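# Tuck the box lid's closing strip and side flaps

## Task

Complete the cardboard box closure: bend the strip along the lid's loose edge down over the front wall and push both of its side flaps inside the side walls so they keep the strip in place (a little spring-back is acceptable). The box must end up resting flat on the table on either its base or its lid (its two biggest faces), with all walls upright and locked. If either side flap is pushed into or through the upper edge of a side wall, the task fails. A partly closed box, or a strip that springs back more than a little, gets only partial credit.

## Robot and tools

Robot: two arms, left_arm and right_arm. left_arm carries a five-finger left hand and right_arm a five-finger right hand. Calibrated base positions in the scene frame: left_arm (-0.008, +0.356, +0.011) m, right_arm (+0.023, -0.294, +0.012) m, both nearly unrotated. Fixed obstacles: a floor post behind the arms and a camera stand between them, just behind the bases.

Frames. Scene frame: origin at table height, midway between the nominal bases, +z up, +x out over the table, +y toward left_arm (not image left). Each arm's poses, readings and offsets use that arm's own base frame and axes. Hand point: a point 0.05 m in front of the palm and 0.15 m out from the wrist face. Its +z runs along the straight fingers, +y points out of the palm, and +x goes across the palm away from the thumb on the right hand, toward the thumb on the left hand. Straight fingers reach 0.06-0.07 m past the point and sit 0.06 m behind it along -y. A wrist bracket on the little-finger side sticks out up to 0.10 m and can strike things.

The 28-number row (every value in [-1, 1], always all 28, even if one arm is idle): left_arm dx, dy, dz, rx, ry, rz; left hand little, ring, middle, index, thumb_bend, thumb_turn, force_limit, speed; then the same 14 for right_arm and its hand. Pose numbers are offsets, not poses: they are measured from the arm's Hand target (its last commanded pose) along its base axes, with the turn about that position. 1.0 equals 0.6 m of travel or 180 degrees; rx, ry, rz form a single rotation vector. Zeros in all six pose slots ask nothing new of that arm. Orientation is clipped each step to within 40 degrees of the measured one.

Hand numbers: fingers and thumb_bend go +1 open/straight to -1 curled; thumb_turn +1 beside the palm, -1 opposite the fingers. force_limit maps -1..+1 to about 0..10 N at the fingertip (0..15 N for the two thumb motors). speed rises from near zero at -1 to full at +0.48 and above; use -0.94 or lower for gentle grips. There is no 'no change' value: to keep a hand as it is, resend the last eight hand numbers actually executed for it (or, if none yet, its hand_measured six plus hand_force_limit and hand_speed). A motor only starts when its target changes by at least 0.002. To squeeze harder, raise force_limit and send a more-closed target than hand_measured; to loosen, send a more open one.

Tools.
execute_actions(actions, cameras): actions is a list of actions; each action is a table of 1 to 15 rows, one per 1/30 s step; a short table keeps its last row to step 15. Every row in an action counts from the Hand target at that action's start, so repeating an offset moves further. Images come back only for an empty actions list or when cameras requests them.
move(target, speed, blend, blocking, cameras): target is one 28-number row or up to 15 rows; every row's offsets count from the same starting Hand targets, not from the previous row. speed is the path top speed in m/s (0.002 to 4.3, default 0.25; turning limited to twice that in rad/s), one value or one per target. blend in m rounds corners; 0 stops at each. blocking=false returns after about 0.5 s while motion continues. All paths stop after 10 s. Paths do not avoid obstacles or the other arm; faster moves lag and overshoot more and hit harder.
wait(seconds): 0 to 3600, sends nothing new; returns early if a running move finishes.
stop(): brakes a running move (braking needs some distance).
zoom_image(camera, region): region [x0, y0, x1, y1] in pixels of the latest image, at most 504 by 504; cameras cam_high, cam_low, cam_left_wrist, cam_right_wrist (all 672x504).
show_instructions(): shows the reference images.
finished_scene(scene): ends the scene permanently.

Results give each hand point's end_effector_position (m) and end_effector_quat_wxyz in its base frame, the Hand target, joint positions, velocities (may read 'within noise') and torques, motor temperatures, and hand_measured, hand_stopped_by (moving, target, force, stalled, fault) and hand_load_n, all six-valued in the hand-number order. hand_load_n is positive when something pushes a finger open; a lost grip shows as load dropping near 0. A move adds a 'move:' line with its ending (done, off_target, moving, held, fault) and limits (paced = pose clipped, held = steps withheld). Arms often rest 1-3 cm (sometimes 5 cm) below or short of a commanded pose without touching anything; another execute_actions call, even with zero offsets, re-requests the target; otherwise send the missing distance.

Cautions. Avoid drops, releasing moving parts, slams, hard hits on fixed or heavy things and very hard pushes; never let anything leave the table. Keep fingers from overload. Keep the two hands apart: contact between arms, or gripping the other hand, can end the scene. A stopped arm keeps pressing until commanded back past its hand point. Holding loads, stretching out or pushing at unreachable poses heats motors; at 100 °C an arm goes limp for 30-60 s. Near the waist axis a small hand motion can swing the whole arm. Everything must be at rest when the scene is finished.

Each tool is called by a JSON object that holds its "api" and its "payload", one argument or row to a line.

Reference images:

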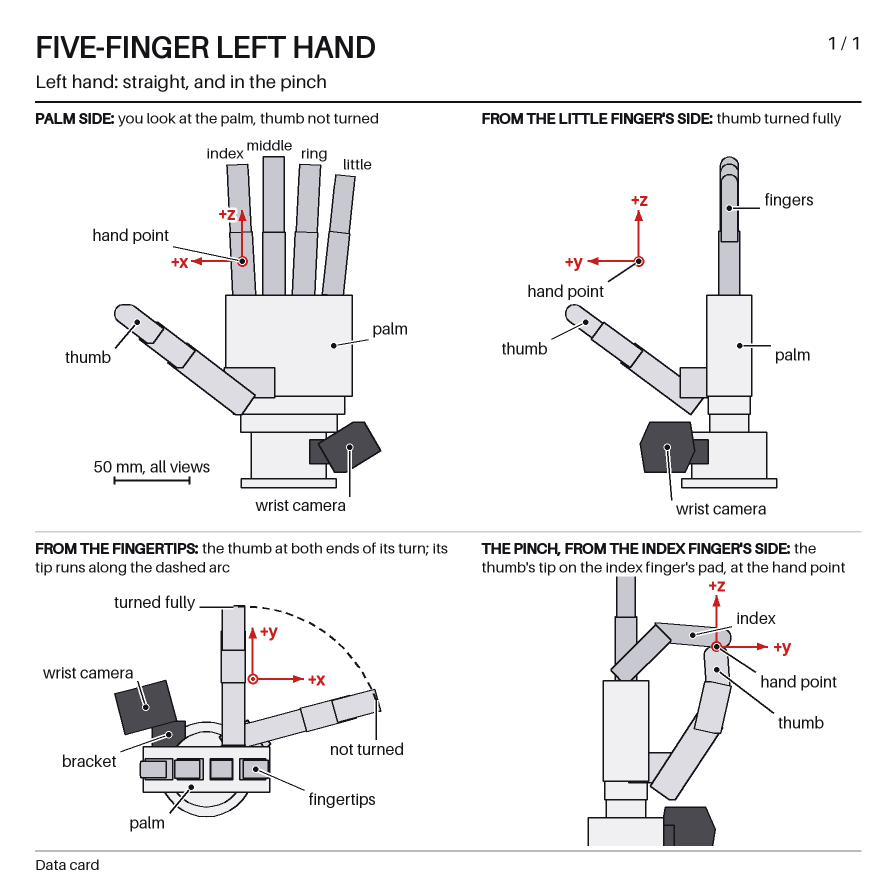

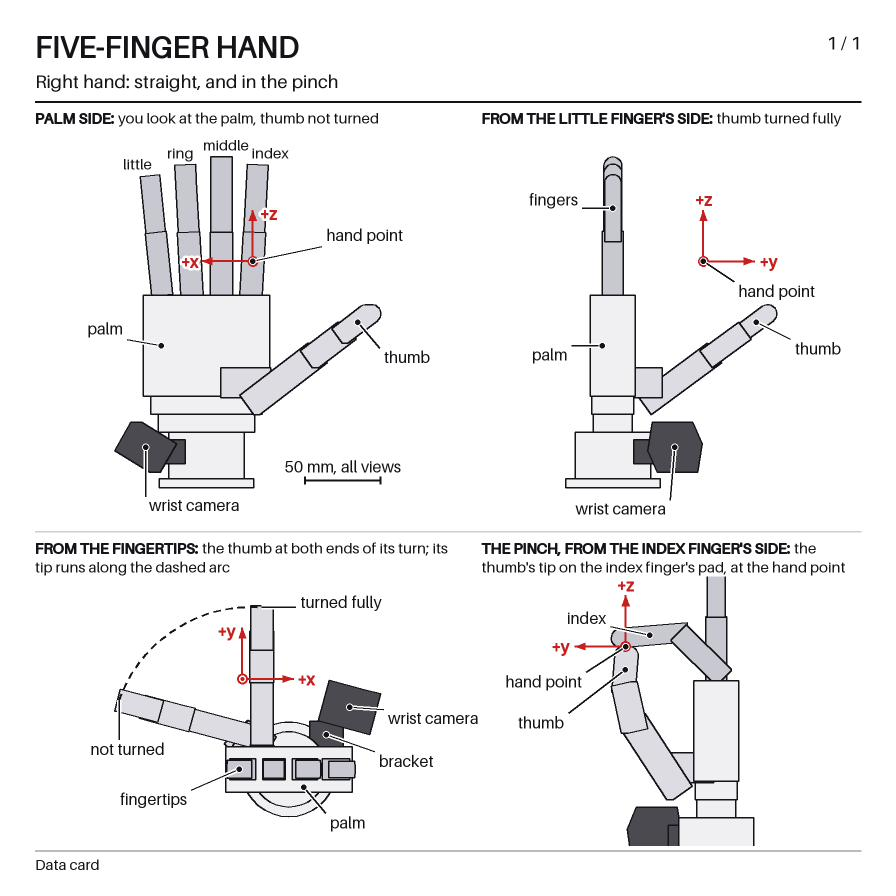

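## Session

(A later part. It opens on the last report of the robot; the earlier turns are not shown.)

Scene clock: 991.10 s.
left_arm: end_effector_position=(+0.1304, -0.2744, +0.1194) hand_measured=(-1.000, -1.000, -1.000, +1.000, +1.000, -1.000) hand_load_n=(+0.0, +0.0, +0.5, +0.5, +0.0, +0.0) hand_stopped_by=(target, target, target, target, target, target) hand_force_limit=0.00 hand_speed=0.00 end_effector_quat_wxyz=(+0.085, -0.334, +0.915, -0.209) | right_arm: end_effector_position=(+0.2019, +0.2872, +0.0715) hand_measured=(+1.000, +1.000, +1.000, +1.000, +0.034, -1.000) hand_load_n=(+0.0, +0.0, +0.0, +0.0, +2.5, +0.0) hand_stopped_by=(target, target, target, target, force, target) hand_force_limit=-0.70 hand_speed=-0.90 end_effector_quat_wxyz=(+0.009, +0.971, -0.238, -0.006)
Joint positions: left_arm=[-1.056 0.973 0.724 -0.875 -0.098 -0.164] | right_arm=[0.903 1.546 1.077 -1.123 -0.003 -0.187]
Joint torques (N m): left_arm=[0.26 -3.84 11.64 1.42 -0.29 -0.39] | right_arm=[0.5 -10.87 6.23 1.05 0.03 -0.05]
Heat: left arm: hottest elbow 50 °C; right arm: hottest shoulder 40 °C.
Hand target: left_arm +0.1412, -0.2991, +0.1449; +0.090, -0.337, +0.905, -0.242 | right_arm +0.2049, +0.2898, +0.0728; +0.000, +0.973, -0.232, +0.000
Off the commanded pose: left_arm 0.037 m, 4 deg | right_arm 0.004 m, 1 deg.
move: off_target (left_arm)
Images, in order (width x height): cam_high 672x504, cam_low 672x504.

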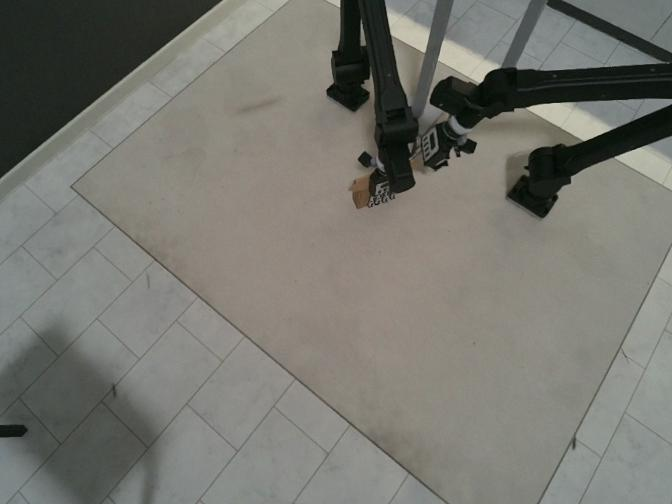

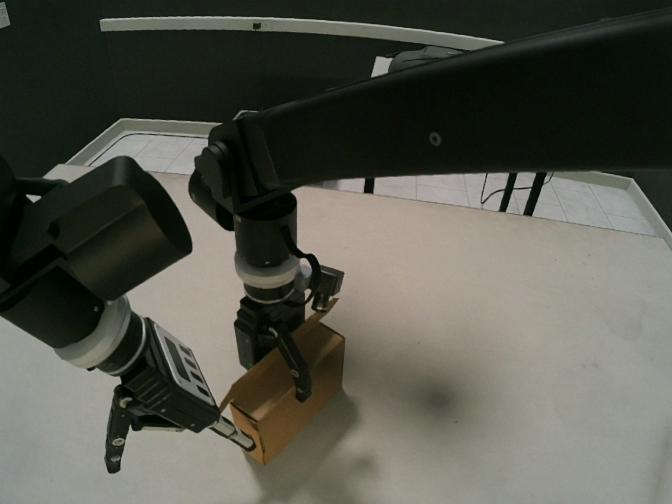

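{"api": "move", "payload": {
  "target": [
    [-0.03,0.05,0.03,0,0,0,-1,-1,-1,1,1,-1,0,0,0,0,0,0,0,0,1,1,1,1,-0.2,-1,-0.7,-0.9]
  ],
  "speed": 0.1,
  "cameras": ["cam_low","cam_high"]
}}

{"api": "zoom_image", "payload": {
  "camera": "cam_low",
  "region": [180, 360, 290, 470]
}}

{"api": "zoom_image", "payload": {
  "camera": "cam_high",
  "region": [390, 130, 450, 190]
}}

Scene clock: 1057.00 s.
left_arm: end_effector_position=(+0.1205, -0.2571, +0.1442) hand_measured=(-1.000, -1.000, -1.000, +1.000, +1.000, -1.000) hand_load_n=(+0.0, +0.0, +0.0, +0.0, +0.0, +0.0) hand_stopped_by=(target, target, target, target, target, target) hand_force_limit=0.00 hand_speed=0.00 end_effector_quat_wxyz=(+0.089, -0.335, +0.910, -0.227) | right_arm: end_effector_position=(+0.2019, +0.2872, +0.0715) hand_measured=(+1.000, +1.000, +1.000, +1.000, +0.034, -1.000) hand_load_n=(+0.0, +0.0, +0.0, +0.0, +2.0, +0.0) hand_stopped_by=(target, target, target, target, force, target) hand_force_limit=-0.70 hand_speed=-0.90 end_effector_quat_wxyz=(+0.009, +0.971, -0.238, -0.006)
Joint positions: left_arm=[-1.058 0.862 0.724 -0.95 -0.101 -0.169] | right_arm=[0.903 1.546 1.077 -1.123 -0.003 -0.187]
Joint torques (N m): left_arm=[-0.03 -2.73 10.78 0.61 -0.3 -0.37] | right_arm=[0.5 -10.87 6.23 1.06 0.03 -0.05]
Motor temperatures (°C): left_arm=[30 36 56 29 32 33] | right_arm=[32 40 40 32 31 32]
Heat: left arm: hottest elbow 56 °C; right arm: hottest shoulder 40 °C.
Hand target: left_arm +0.1232, -0.2691, +0.1628; +0.090, -0.337, +0.905, -0.242 | right_arm +0.2049, +0.2898, +0.0728; +0.000, +0.973, -0.232, +0.000
Off the commanded pose: left_arm 0.022 m, 2 deg | right_arm 0.004 m, 1 deg.
move: off_target (left_arm)
Images, in order (width x height): cam_high 672x504, cam_low 672x504.

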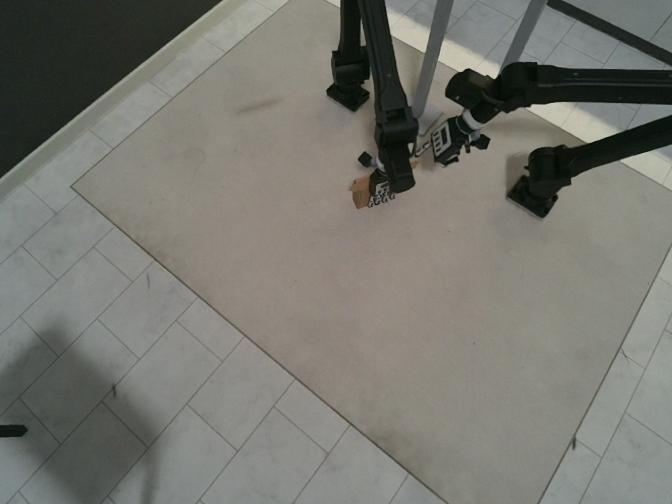

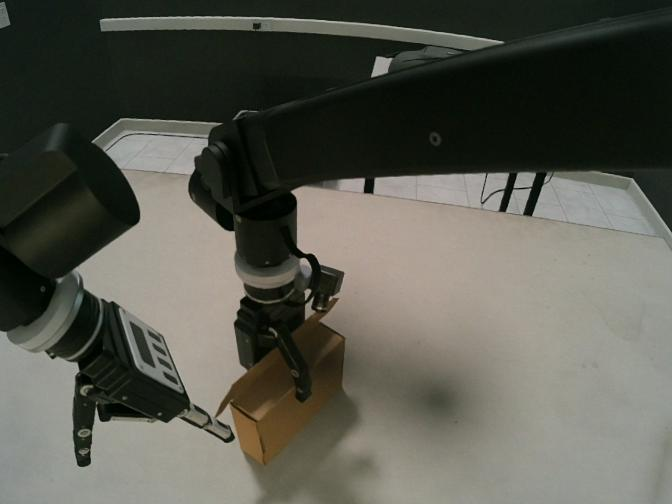

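Scaled by 4.582 from the camera's image (finer frame: 960x720).

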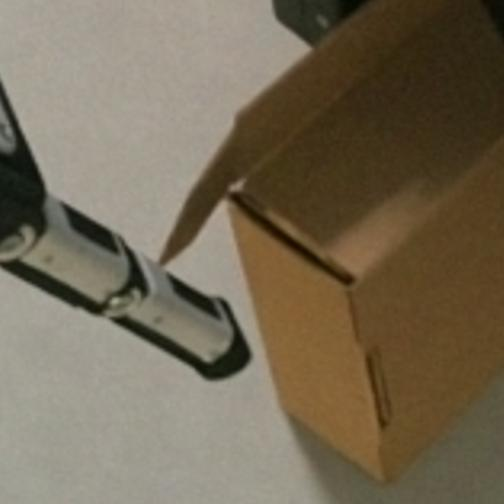

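Scaled by 8.400 from the camera's image (finer frame: 960x720).

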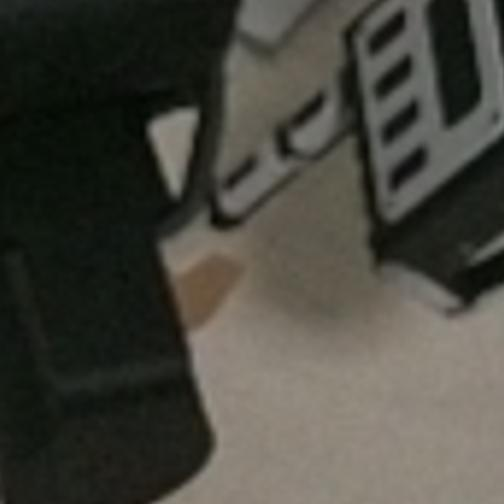

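{"api": "move", "payload": {
  "target": [
    [0.065,0.1167,0,0,0,0,-1,-1,-1,1,1,-1,0,0,0,0,0,0,0,0,1,1,1,1,-0.2,-1,-0.7,-0.9],
    [0.1065,0.0617,-0.0137,0,0,0,-1,-1,-1,1,1,-1,0,0,0,0,0,0,0,0,1,1,1,1,-0.2,-1,-0.7,-0.9]
  ],
  "speed": 0.1,
  "blend": [0.01,0],
  "cameras": ["cam_low","cam_high"]
}}

{"api": "zoom_image", "payload": {
  "camera": "cam_low",
  "region": [180, 360, 290, 470]
}}

{"api": "zoom_image", "payload": {
  "camera": "cam_high",
  "region": [390, 130, 450, 190]
}}

Scene clock: 1087.30 s.
left_arm: end_effector_position=(+0.1771, -0.2192, +0.1366) hand_measured=(-1.000, -1.000, -1.000, +1.000, +1.000, -1.000) hand_load_n=(+0.0, +0.0, +0.0, +0.0, +0.0, +0.0) hand_stopped_by=(target, target, target, target, target, target) hand_force_limit=0.00 hand_speed=0.00 end_effector_quat_wxyz=(+0.077, -0.350, +0.908, -0.218) | right_arm: end_effector_position=(+0.2019, +0.2872, +0.0715) hand_measured=(+1.000, +1.000, +1.000, +1.000, +0.034, -1.000) hand_load_n=(+0.0, +0.0, +0.0, +0.0, +2.5, +0.0) hand_stopped_by=(target, target, target, target, force, target) hand_force_limit=-0.70 hand_speed=-0.90 end_effector_quat_wxyz=(+0.009, +0.971, -0.238, -0.006)
Joint positions: left_arm=[-0.762 0.898 0.724 -0.931 0.045 0.062] | right_arm=[0.903 1.546 1.077 -1.123 -0.003 -0.187]
Joint torques (N m): left_arm=[-0.15 -3.78 10.25 1.48 -0.18 -0.09] | right_arm=[0.5 -10.87 6.23 1.05 0.03 -0.05]
Motor temperatures (°C): left_arm=[30 36 56 29 32 33] | right_arm=[32 40 40 32 31 32]
Heat: left arm: hottest elbow 56 °C; right arm: hottest shoulder 40 °C.
Hand target: left_arm +0.1871, -0.2320, +0.1546; +0.090, -0.337, +0.905, -0.242 | right_arm +0.2049, +0.2898, +0.0728; +0.000, +0.973, -0.232, +0.000
Off the commanded pose: left_arm 0.024 m, 3 deg | right_arm 0.004 m, 1 deg.
move: off_target (left_arm)
Images, in order (width x height): cam_high 672x504, cam_low 672x504.

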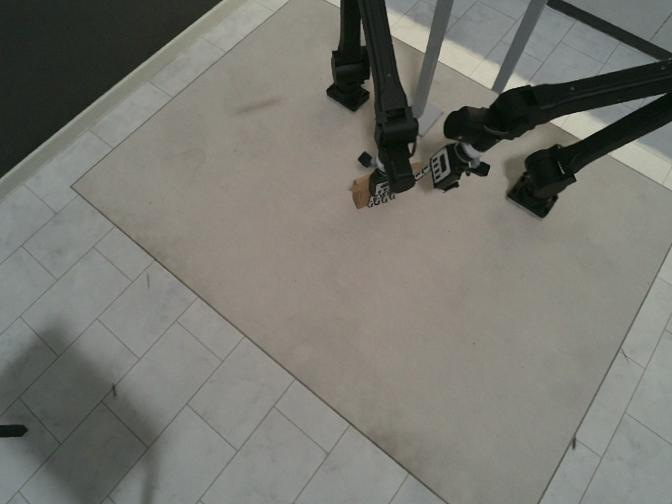

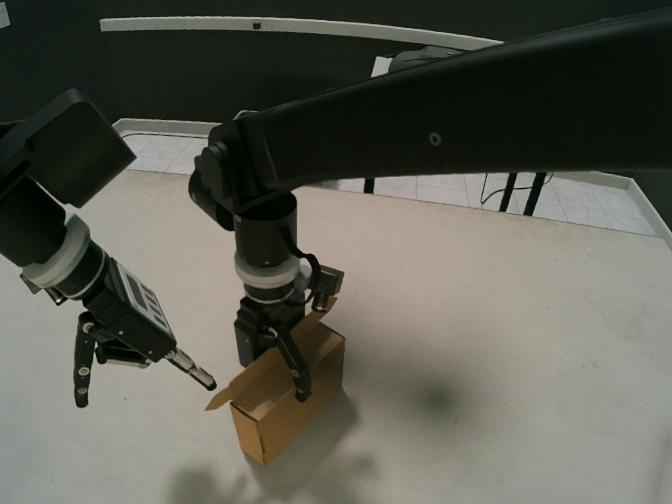

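Scaled by 4.582 from the camera's image (finer frame: 960x720).

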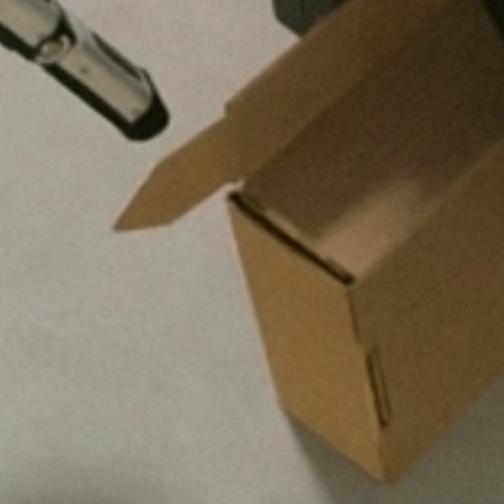

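Scaled by 8.400 from the camera's image (finer frame: 960x720).

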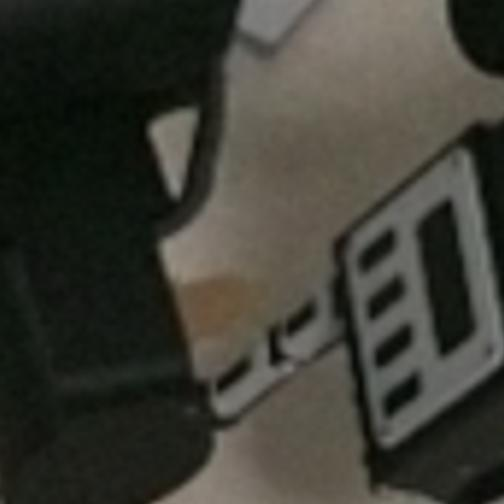

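{"api": "move", "payload": {
  "target": [
    [-0.0283,-0.051,-0.0133,0,0,0,-1,-1,-1,1,1,-1,0,0,0,0,0,0,0,0,1,1,1,1,-0.2,-1,-0.7,-0.9]
  ],
  "speed": 0.08,
  "cameras": ["cam_low","cam_high"]
}}

{"api": "zoom_image", "payload": {
  "camera": "cam_low",
  "region": [180, 360, 290, 470]
}}

Scene clock: 1098.53 s.
left_arm: end_effector_position=(+0.1633, -0.2445, +0.1318) hand_measured=(-1.000, -1.000, -1.000, +1.000, +1.000, -1.000) hand_load_n=(+0.0, +0.0, +0.0, -1.0, +0.0, +0.0) hand_stopped_by=(target, target, target, target, target, target) hand_force_limit=0.00 hand_speed=0.00 end_effector_quat_wxyz=(+0.088, -0.338, +0.911, -0.220) | right_arm: end_effector_position=(+0.2022, +0.2862, +0.0714) hand_measured=(+1.000, +1.000, +1.000, +1.000, +0.034, -1.000) hand_load_n=(+0.0, +0.0, +0.0, +0.0, +3.5, +0.0) hand_stopped_by=(target, target, target, target, force, target) hand_force_limit=-0.70 hand_speed=-0.90 end_effector_quat_wxyz=(+0.009, +0.972, -0.234, -0.005)
Joint positions: left_arm=[-0.886 0.923 0.724 -0.894 -0.023 -0.02] | right_arm=[0.903 1.545 1.076 -1.123 -0.002 -0.196]
Joint torques (N m): left_arm=[-0.32 -2.78 10.25 1.61 0 -0.4] | right_arm=[0.5 -10.81 6.31 1.05 -0.03 0.03]
Motor temperatures (°C): left_arm=[30 36 55 29 32 33] | right_arm=[32 40 40 32 31 32]
Heat: left arm: hottest elbow 55 °C; right arm: hottest shoulder 40 °C.
Hand target: left_arm +0.1702, -0.2626, +0.1466; +0.090, -0.337, +0.905, -0.242 | right_arm +0.2049, +0.2898, +0.0729; +0.000, +0.973, -0.232, +0.000
Off the commanded pose: left_arm 0.024 m, 3 deg | right_arm 0.005 m, 1 deg.
move: off_target (left_arm)
Images, in order (width x height): cam_high 672x504, cam_low 672x504.

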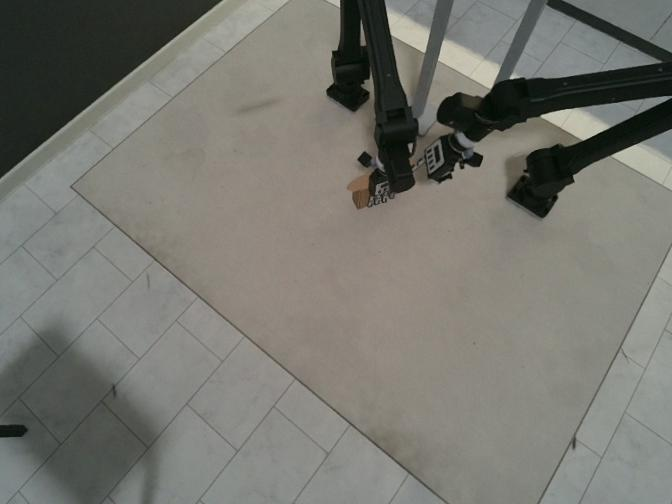

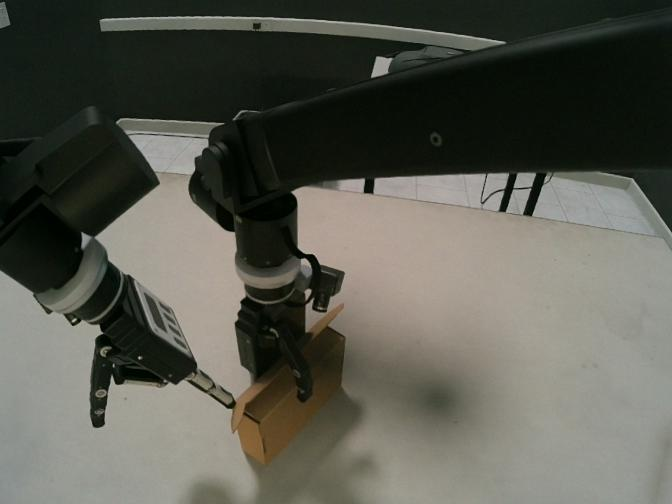

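Scaled by 4.582 from the camera's image (finer frame: 960x720).

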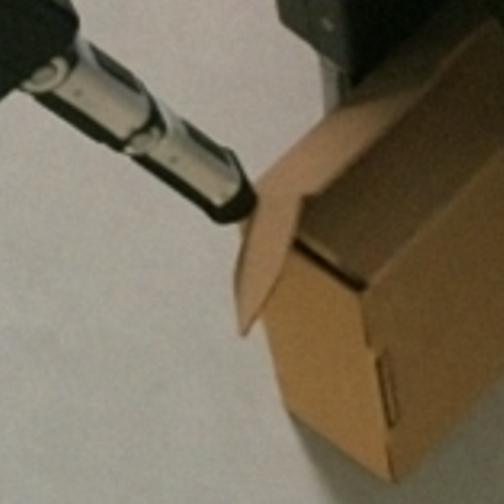

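{"api": "move", "payload": {
  "target": [
    [0.0085,0.0563,0,0,0,0,-1,-1,-1,1,1,-1,0,0,0,0,0,0,0,0,1,1,1,1,-0.2,-1,-0.7,-0.9]
  ],
  "speed": 0.08,
  "cameras": ["cam_low"]
}}

{"api": "zoom_image", "payload": {
  "camera": "cam_low",
  "region": [180, 350, 290, 460]
}}

Scene clock: 1122.57 s.
left_arm: end_effector_position=(+0.1747, -0.2326, +0.1463) hand_measured=(-1.000, -1.000, -1.000, +1.000, +1.000, -1.000) hand_load_n=(+0.0, +0.0, +0.0, +0.0, +0.0, +0.0) hand_stopped_by=(target, target, target, target, target, target) hand_force_limit=0.00 hand_speed=0.00 end_effector_quat_wxyz=(+0.090, -0.340, +0.904, -0.245) | right_arm: end_effector_position=(+0.2024, +0.2860, +0.0716) hand_measured=(+1.000, +1.000, +1.000, +1.000, +0.034, -1.000) hand_load_n=(+0.0, +0.0, +0.0, +0.0, +0.0, +0.0) hand_stopped_by=(target, target, target, target, force, target) hand_force_limit=-0.70 hand_speed=-0.90 end_effector_quat_wxyz=(+0.009, +0.972, -0.233, -0.005)
Joint positions: left_arm=[-0.809 0.87 0.724 -0.898 0.025 0.035] | right_arm=[0.903 1.544 1.076 -1.123 -0.001 -0.196]
Joint torques (N m): left_arm=[1.73 -3.49 7.88 0.66 0.11 -0.03] | right_arm=[0.5 -10.81 6.32 1.06 -0.07 0.05]
Heat: left arm: hottest elbow 54 °C; right arm: hottest shoulder 40 °C.
Hand target: left_arm +0.1752, -0.2288, +0.1466; +0.090, -0.337, +0.905, -0.242 | right_arm +0.2049, +0.2898, +0.0729; +0.000, +0.973, -0.232, +0.000
Off the commanded pose: left_arm 0.004 m, 0 deg | right_arm 0.005 m, 1 deg.
move: done

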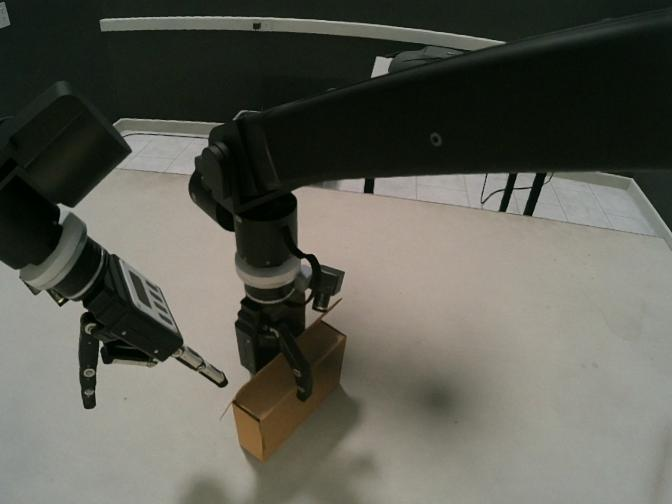

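Scaled by 4.582 from the camera's image (finer frame: 960x720).

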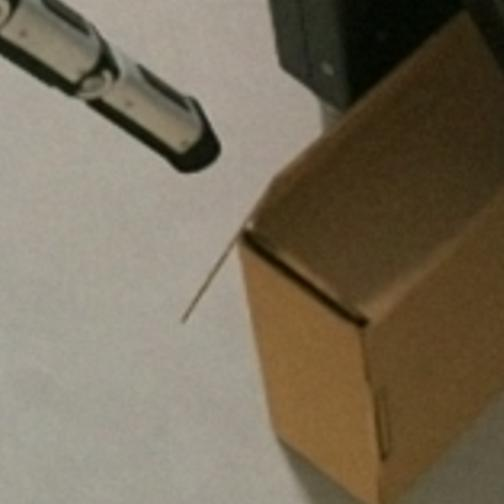

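{"api": "move", "payload": {
  "target": [
    [0,0,0,0,0,0,-1,-1,-1,1,1,-1,0,0,0,0,0,0,0,0,1,1,1,1,-0.3,-1,-0.6,-0.9]
  ],
  "speed": 0.08,
  "cameras": ["cam_low","cam_left_wrist"]
}}

{"api": "zoom_image", "payload": {
  "camera": "cam_low",
  "region": [180, 290, 380, 490]
}}

Scene clock: 1130.47 s.
left_arm: end_effector_position=(+0.1747, -0.2326, +0.1463) hand_measured=(-1.000, -1.000, -1.000, +1.000, +1.000, -1.000) hand_load_n=(+0.0, +0.0, +0.0, -0.5, +0.0, +0.0) hand_stopped_by=(target, target, target, target, target, target) hand_force_limit=0.00 hand_speed=0.00 end_effector_quat_wxyz=(+0.090, -0.340, +0.904, -0.245) | right_arm: end_effector_position=(+0.2024, +0.2860, +0.0716) hand_measured=(+1.000, +1.000, +1.000, +1.000, +0.008, -1.000) hand_load_n=(+0.0, +0.0, +0.0, +0.0, +3.5, +0.0) hand_stopped_by=(target, target, target, target, force, target) hand_force_limit=-0.60 hand_speed=-0.90 end_effector_quat_wxyz=(+0.009, +0.972, -0.233, -0.005)
Joint positions: left_arm=[-0.809 0.87 0.724 -0.898 0.025 0.035] | right_arm=[0.903 1.544 1.076 -1.123 -0.001 -0.196]
Joint torques (N m): left_arm=[1.67 -3.49 7.88 0.68 0.11 -0.04] | right_arm=[0.5 -10.75 6.3 1.06 -0.08 0.05]
Heat: left arm: hottest elbow 53 °C; right arm: hottest shoulder 40 °C.
Hand target: left_arm +0.1752, -0.2288, +0.1466; +0.090, -0.337, +0.905, -0.242 | right_arm +0.2049, +0.2898, +0.0729; +0.000, +0.973, -0.232, +0.000
Off the commanded pose: left_arm 0.004 m, 0 deg | right_arm 0.005 m, 1 deg.
move: done

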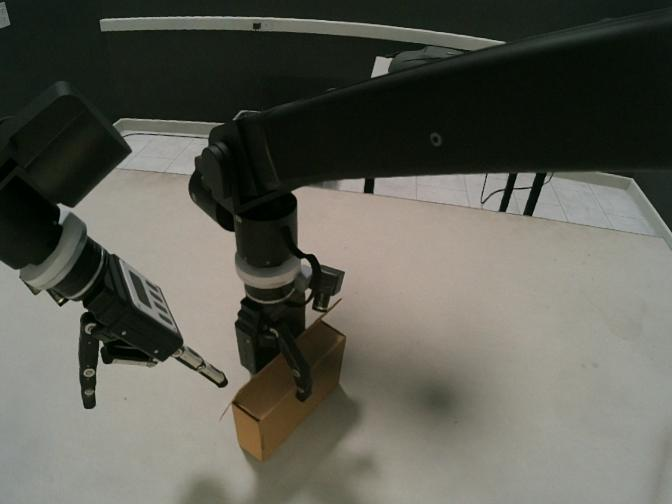

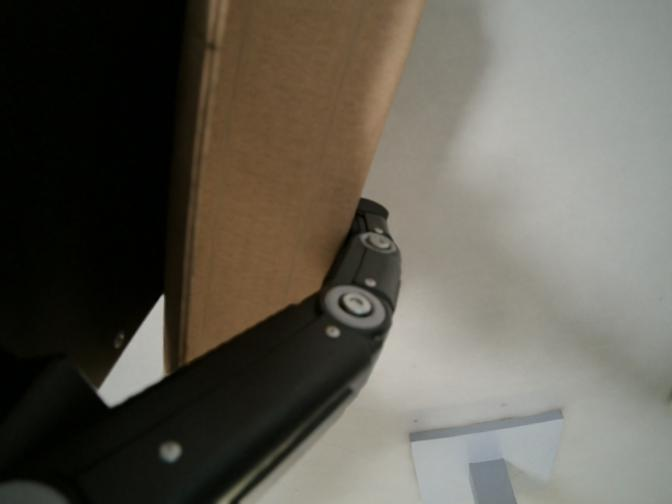

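Scaled by 2.520 from the camera's image (finer frame: 960x720).

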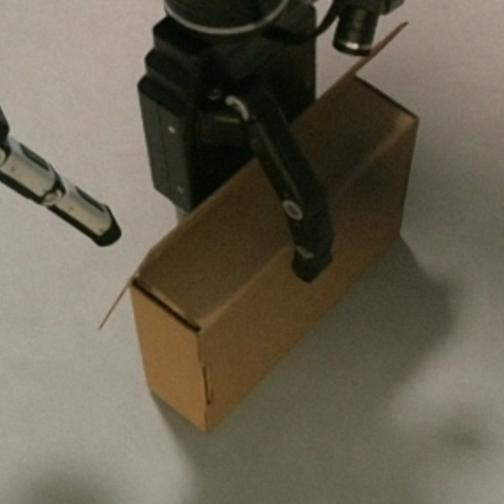

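{"api": "move", "payload": {
  "target": [
    [-0.0253,0.016,-0.025,0,0,0,-1,-1,-1,1,1,-1,0,0,0,0,0,0,0,0,1,1,1,1,-0.3,-1,-0.6,-0.9]
  ],
  "speed": 0.08,
  "cameras": ["cam_low"]
}}

{"api": "zoom_image", "payload": {
  "camera": "cam_low",
  "region": [180, 350, 290, 460]
}}

Scene clock: 1142.10 s.
left_arm: end_effector_position=(+0.1612, -0.2179, +0.1308) hand_measured=(-1.000, -1.000, -1.000, +1.000, +1.000, -1.000) hand_load_n=(+0.0, +0.0, +0.0, -0.5, +0.0, +0.0) hand_stopped_by=(target, target, target, target, target, target) hand_force_limit=0.00 hand_speed=0.00 end_effector_quat_wxyz=(+0.088, -0.341, +0.905, -0.239) | right_arm: end_effector_position=(+0.2024, +0.2860, +0.0716) hand_measured=(+1.000, +1.000, +1.000, +1.000, +0.008, -1.000) hand_load_n=(+0.0, +0.0, +0.0, +0.0, +3.5, +0.0) hand_stopped_by=(target, target, target, target, force, target) hand_force_limit=-0.60 hand_speed=-0.90 end_effector_quat_wxyz=(+0.009, +0.972, -0.233, -0.005)
Joint positions: left_arm=[-0.809 0.821 0.663 -0.898 0.024 0.035] | right_arm=[0.903 1.544 1.076 -1.123 -0.001 -0.196]
Joint torques (N m): left_arm=[0.21 -2.9 7.68 1.11 -0.2 -0.21] | right_arm=[0.5 -10.81 6.32 1.05 -0.07 0.05]
Heat: left arm: hottest elbow 52 °C; right arm: hottest shoulder 40 °C.
Hand target: left_arm +0.1600, -0.2192, +0.1315; +0.090, -0.337, +0.905, -0.242 | right_arm +0.2049, +0.2898, +0.0729; +0.000, +0.973, -0.232, +0.000
Off the commanded pose: left_arm 0.002 m, 1 deg | right_arm 0.005 m, 1 deg.
move: done

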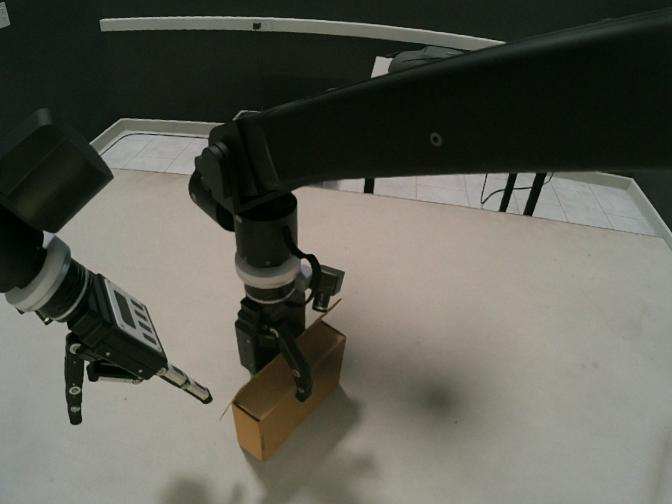

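Scaled by 4.582 from the camera's image (finer frame: 960x720).

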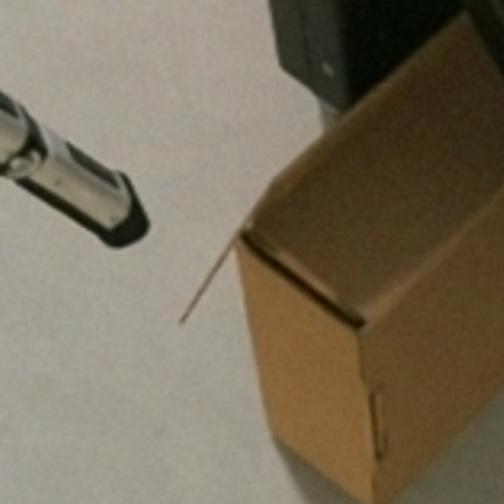

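{"api": "move", "payload": {
  "target": [
    [-0.0188,-0.0373,0,0,0,0,-1,-1,-1,1,1,-1,0,0,0,0,0,0,0,0,1,1,1,1,-0.3,-1,-0.6,-0.9],
    [-0.0223,-0.0677,0,0,0,0,-1,-1,-1,1,1,-1,0,0,0,0,0,0,0,0,1,1,1,1,-0.3,-1,-0.6,-0.9]
  ],
  "speed": 0.06,
  "blend": [0.005,0],
  "cameras": ["cam_low"]
}}

{"api": "zoom_image", "payload": {
  "camera": "cam_low",
  "region": [180, 350, 290, 460]
}}

Scene clock: 1152.87 s.
left_arm: end_effector_position=(+0.1393, -0.2436, +0.1156) hand_measured=(-1.000, -1.000, -1.000, +1.000, +1.000, -1.000) hand_load_n=(+0.5, +0.0, +0.0, +0.0, +0.0, +0.0) hand_stopped_by=(target, target, target, target, target, target) hand_force_limit=0.00 hand_speed=0.00 end_effector_quat_wxyz=(+0.085, -0.336, +0.912, -0.219) | right_arm: end_effector_position=(+0.2024, +0.2860, +0.0716) hand_measured=(+1.000, +1.000, +1.000, +1.000, +0.008, -1.000) hand_load_n=(+0.0, +0.0, +0.0, +0.0, +3.5, +0.0) hand_stopped_by=(target, target, target, target, force, target) hand_force_limit=-0.60 hand_speed=-0.90 end_effector_quat_wxyz=(+0.009, +0.972, -0.233, -0.005)
Joint positions: left_arm=[-0.958 0.888 0.663 -0.873 -0.051 -0.081] | right_arm=[0.903 1.544 1.076 -1.123 -0.001 -0.196]
Joint torques (N m): left_arm=[0.03 -2.84 10.11 1.48 -0.25 -0.37] | right_arm=[0.5 -10.81 6.32 1.05 -0.07 0.05]
Heat: left arm: hottest elbow 52 °C; right arm: hottest elbow 40 °C.
Hand target: left_arm +0.1466, -0.2598, +0.1316; +0.090, -0.337, +0.905, -0.242 | right_arm +0.2049, +0.2898, +0.0729; +0.000, +0.973, -0.232, +0.000
Off the commanded pose: left_arm 0.024 m, 3 deg | right_arm 0.005 m, 1 deg.
move: off_target (left_arm)

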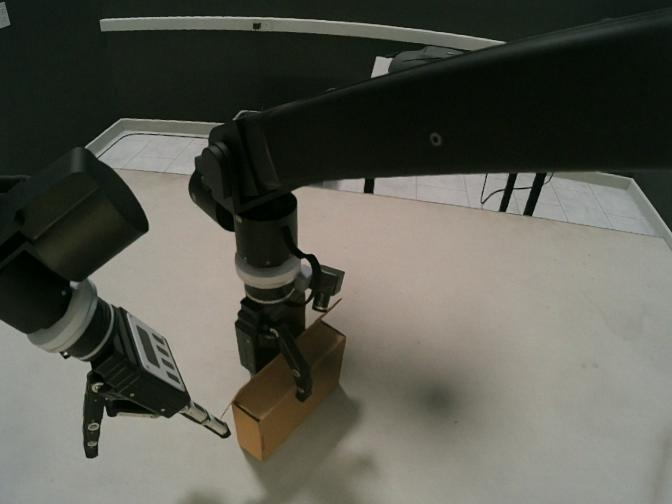

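Scaled by 4.582 from the camera's image (finer frame: 960x720).

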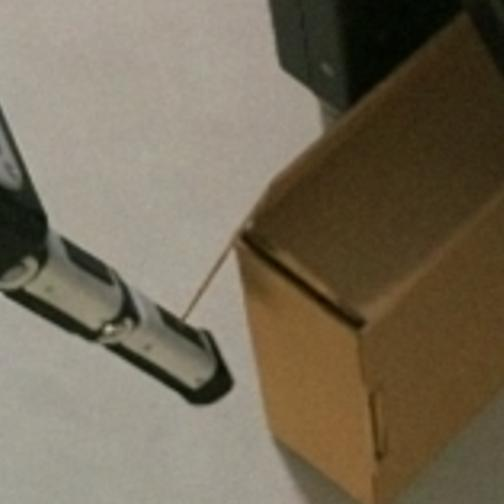

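{"api": "move", "payload": {
  "target": [
    [0.035,0.16,0.03,0,0,0,-1,-1,-1,1,1,-1,0,0,0,0,0,0,0,0,1,1,1,1,-0.3,-1,-0.6,-0.9],
    [0.0527,0.0432,0.025,0,0,0,-1,-1,-1,1,1,-1,0,0,0,0,0,0,0,0,1,1,1,1,-0.3,-1,-0.6,-0.9]
  ],
  "speed": 0.1,
  "cameras": ["cam_low"]
}}

{"api": "zoom_image", "payload": {
  "camera": "cam_low",
  "region": [180, 350, 290, 460]
}}

Scene clock: 1183.40 s.
left_arm: end_effector_position=(+0.1624, -0.2132, +0.1197) hand_measured=(-1.000, -1.000, -1.000, +1.000, +1.000, -1.000) hand_load_n=(+0.0, +0.0, +0.5, +0.0, +0.0, +0.0) hand_stopped_by=(target, target, target, target, target, target) hand_force_limit=0.00 hand_speed=0.00 end_effector_quat_wxyz=(+0.077, -0.338, +0.914, -0.210) | right_arm: end_effector_position=(+0.2024, +0.2860, +0.0716) hand_measured=(+1.000, +1.000, +1.000, +1.000, +0.008, -1.000) hand_load_n=(+0.0, +0.0, +0.0, +0.0, +3.0, +0.0) hand_stopped_by=(target, target, target, target, force, target) hand_force_limit=-0.60 hand_speed=-0.90 end_effector_quat_wxyz=(+0.009, +0.972, -0.233, -0.005)
Joint positions: left_arm=[-0.794 0.876 0.672 -0.917 0.032 0.062] | right_arm=[0.903 1.544 1.076 -1.123 -0.001 -0.196]
Joint torques (N m): left_arm=[0.09 -2.78 11.84 1.43 -0.19 -0.36] | right_arm=[0.5 -10.81 6.32 1.05 -0.07 0.05]
Heat: left arm: hottest elbow 54 °C; right arm: hottest elbow 41 °C.
Hand target: left_arm +0.1783, -0.2339, +0.1466; +0.090, -0.337, +0.905, -0.242 | right_arm +0.2049, +0.2898, +0.0729; +0.000, +0.973, -0.232, +0.000
Off the commanded pose: left_arm 0.037 m, 4 deg | right_arm 0.005 m, 1 deg.
move: off_target (left_arm)

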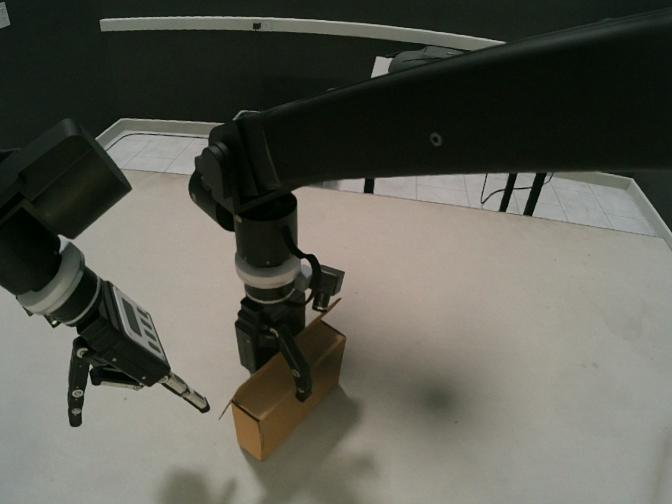

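Scaled by 4.582 from the camera's image (finer frame: 960x720).

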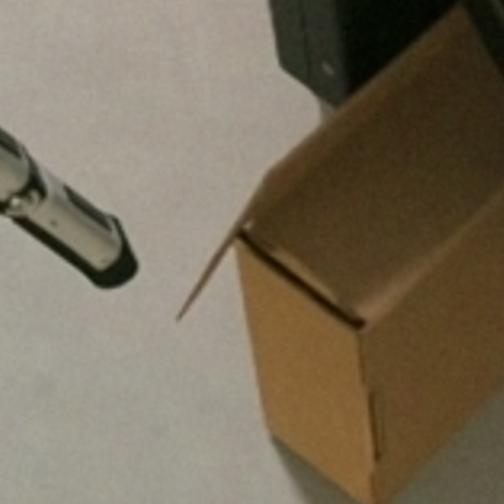

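{"api": "move", "payload": {
  "target": [
    [0.0087,-0.0208,0.0183,0,0,0,-1,-1,-1,1,1,-1,0,0,0,0,0,0,0,0,1,1,1,1,-0.3,-1,-0.6,-0.9]
  ],
  "speed": 0.1,
  "cameras": ["cam_low"]
}}

{"api": "zoom_image", "payload": {
  "camera": "cam_low",
  "region": [180, 350, 290, 460]
}}

Scene clock: 1200.37 s.
left_arm: end_effector_position=(+0.1723, -0.2291, +0.1349) hand_measured=(-1.000, -1.000, -1.000, +1.000, +1.000, -1.000) hand_load_n=(+0.0, +0.0, +0.0, +0.0, +0.0, +0.0) hand_stopped_by=(target, target, target, target, target, target) hand_force_limit=0.00 hand_speed=0.00 end_effector_quat_wxyz=(+0.081, -0.337, +0.912, -0.218) | right_arm: end_effector_position=(+0.2024, +0.2860, +0.0716) hand_measured=(+1.000, +1.000, +1.000, +1.000, +0.008, -1.000) hand_load_n=(+0.0, +0.0, +0.0, +0.0, +3.0, +0.0) hand_stopped_by=(target, target, target, target, force, target) hand_force_limit=-0.60 hand_speed=-0.90 end_effector_quat_wxyz=(+0.009, +0.972, -0.233, -0.005)
Joint positions: left_arm=[-0.812 0.91 0.726 -0.917 0.022 0.046] | right_arm=[0.903 1.544 1.076 -1.123 -0.001 -0.196]
Joint torques (N m): left_arm=[-0.03 -3.02 11.41 1.13 -0.2 -0.37] | right_arm=[0.5 -10.81 6.31 1.06 -0.07 0.05]
Heat: left arm: hottest elbow 52 °C; right arm: hottest elbow 41 °C.
Hand target: left_arm +0.1834, -0.2464, +0.1574; +0.090, -0.337, +0.905, -0.242 | right_arm +0.2049, +0.2898, +0.0729; +0.000, +0.973, -0.232, +0.000
Off the commanded pose: left_arm 0.031 m, 3 deg | right_arm 0.005 m, 1 deg.
move: off_target (left_arm)

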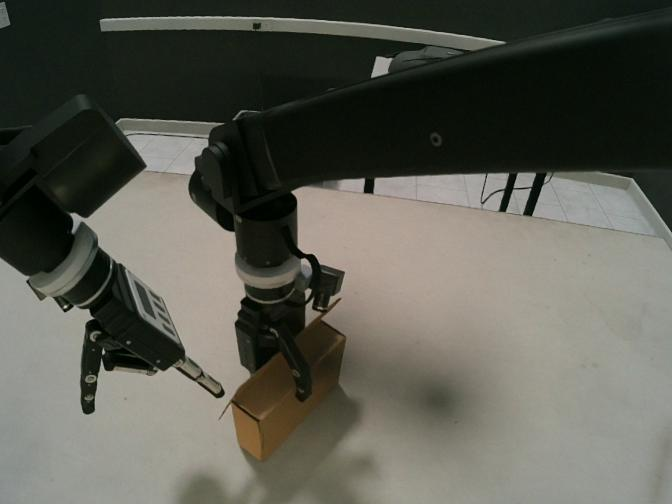

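Scaled by 4.582 from the camera's image (finer frame: 960x720).

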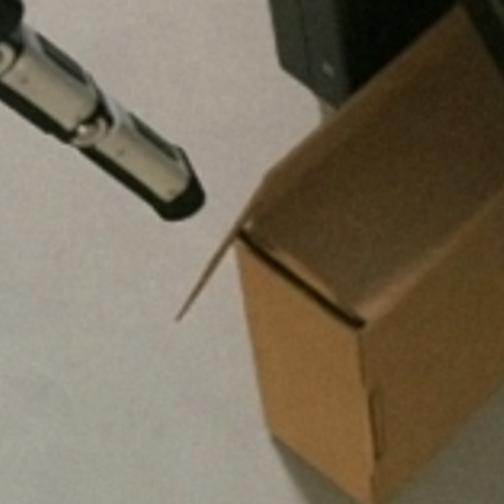

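{"api": "move", "payload": {
  "target": [
    [-0.0232,-0.0213,-0.005,0,0,0,-1,-1,-1,1,1,-1,0,0,0,0,0,0,0,0,1,1,1,1,-0.3,-1,-0.6,-0.9]
  ],
  "speed": 0.1,
  "cameras": ["cam_low"]
}}

{"api": "zoom_image", "payload": {
  "camera": "cam_low",
  "region": [180, 350, 290, 460]
}}

Scene clock: 1210.47 s.
left_arm: end_effector_position=(+0.1584, -0.2410, +0.1343) hand_measured=(-1.000, -1.000, -1.000, +1.000, +1.000, -1.000) hand_load_n=(+0.0, +0.0, +0.5, -0.5, +0.0, +0.0) hand_stopped_by=(target, target, target, target, target, target) hand_force_limit=0.00 hand_speed=0.00 end_effector_quat_wxyz=(+0.083, -0.334, +0.913, -0.217) | right_arm: end_effector_position=(+0.2024, +0.2860, +0.0716) hand_measured=(+1.000, +1.000, +1.000, +1.000, +0.008, -1.000) hand_load_n=(+0.0, +0.0, +0.0, +0.0, +2.5, +0.0) hand_stopped_by=(target, target, target, target, force, target) hand_force_limit=-0.60 hand_speed=-0.90 end_effector_quat_wxyz=(+0.009, +0.972, -0.233, -0.005)
Joint positions: left_arm=[-0.887 0.911 0.726 -0.917 -0.015 -0.015] | right_arm=[0.903 1.544 1.076 -1.123 -0.001 -0.196]
Joint torques (N m): left_arm=[0.32 -2.84 11.03 1.43 -0.2 -0.4] | right_arm=[0.44 -10.81 6.31 1.05 -0.07 0.05]
Heat: left arm: hottest elbow 54 °C; right arm: hottest elbow 41 °C.
Hand target: left_arm +0.1695, -0.2591, +0.1545; +0.090, -0.337, +0.905, -0.242 | right_arm +0.2049, +0.2898, +0.0729; +0.000, +0.973, -0.232, +0.000
Off the commanded pose: left_arm 0.029 m, 3 deg | right_arm 0.005 m, 1 deg.
move: off_target (left_arm)

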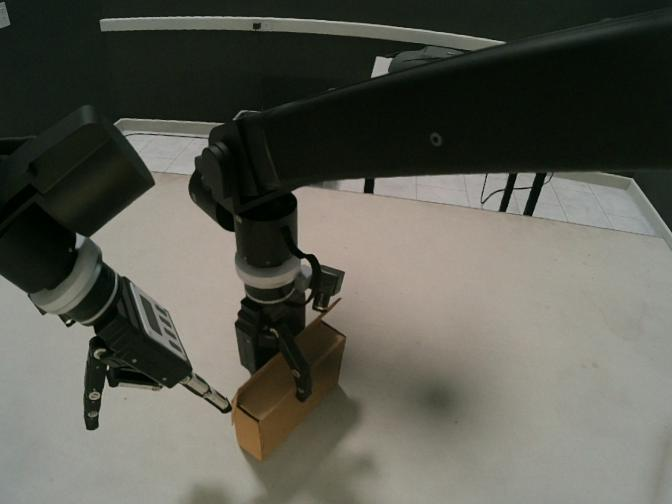

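Scaled by 4.582 from the camera's image (finer frame: 960x720).

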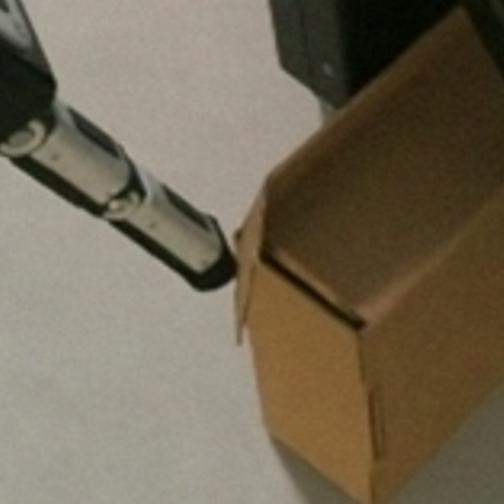

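{"api": "move", "payload": {
  "target": [
    [0.0128,-0.032,-0.003,0,0,0,-1,-1,-1,1,1,-1,0,0,0,0,0,0,0,0,1,1,1,1,-0.3,-1,-0.6,-0.9]
  ],
  "speed": 0.06,
  "cameras": ["cam_low"]
}}

{"api": "zoom_image", "payload": {
  "camera": "cam_low",
  "region": [180, 350, 290, 460]
}}

Scene clock: 1220.90 s.
left_arm: end_effector_position=(+0.1603, -0.2493, +0.1234) hand_measured=(-1.000, -1.000, -1.000, +1.000, +1.000, -1.000) hand_load_n=(+0.5, +0.5, +0.0, -2.0, +0.0, +0.0) hand_stopped_by=(target, target, target, target, target, target) hand_force_limit=0.00 hand_speed=0.00 end_effector_quat_wxyz=(+0.078, -0.336, +0.917, -0.200) | right_arm: end_effector_position=(+0.2029, +0.2856, +0.0715) hand_measured=(+1.000, +1.000, +1.000, +1.000, +0.008, -1.000) hand_load_n=(+0.0, +0.5, +0.0, +0.0, +3.5, +0.0) hand_stopped_by=(target, target, target, target, force, target) hand_force_limit=-0.60 hand_speed=-0.90 end_effector_quat_wxyz=(+0.010, +0.972, -0.233, -0.003)
Joint positions: left_arm=[-0.903 0.972 0.737 -0.902 -0.024 -0.031] | right_arm=[0.903 1.544 1.076 -1.123 0.003 -0.197]
Joint torques (N m): left_arm=[-0.09 -3.96 12.19 1.84 -0.21 -0.4] | right_arm=[0.5 -10.81 6.32 1.05 -0.19 0.05]
Motor temperatures (°C): left_arm=[30 35 55 29 32 33] | right_arm=[32 39 41 32 31 32]
Heat: left arm: hottest elbow 55 °C; right arm: hottest elbow 41 °C.
Hand target: left_arm +0.1772, -0.2783, +0.1527; +0.090, -0.337, +0.905, -0.242 | right_arm +0.2050, +0.2898, +0.0729; +0.000, +0.973, -0.232, +0.000
Off the commanded pose: left_arm 0.044 m, 5 deg | right_arm 0.005 m, 1 deg.
move: off_target (left_arm)

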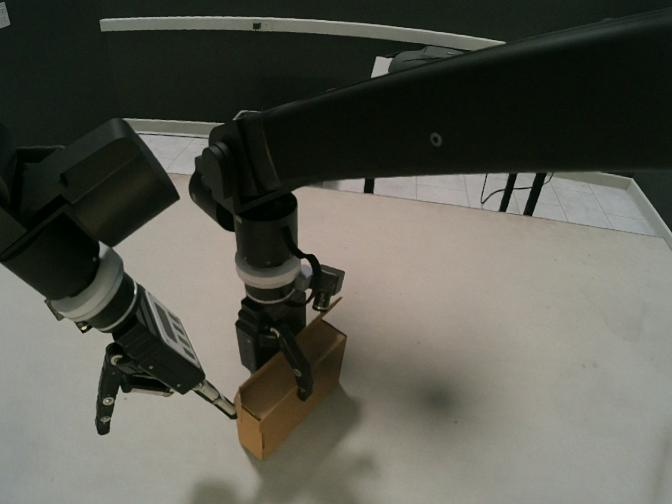

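Scaled by 4.582 from the camera's image (finer frame: 960x720).

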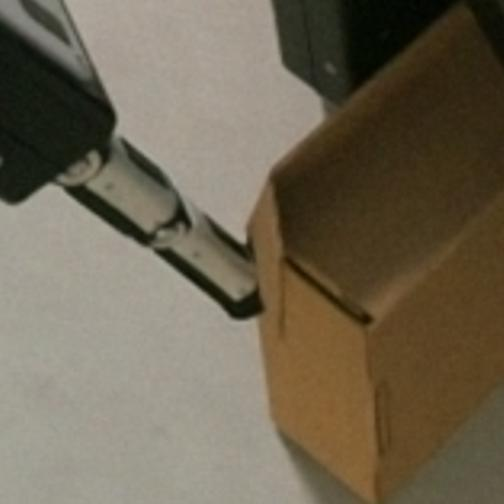

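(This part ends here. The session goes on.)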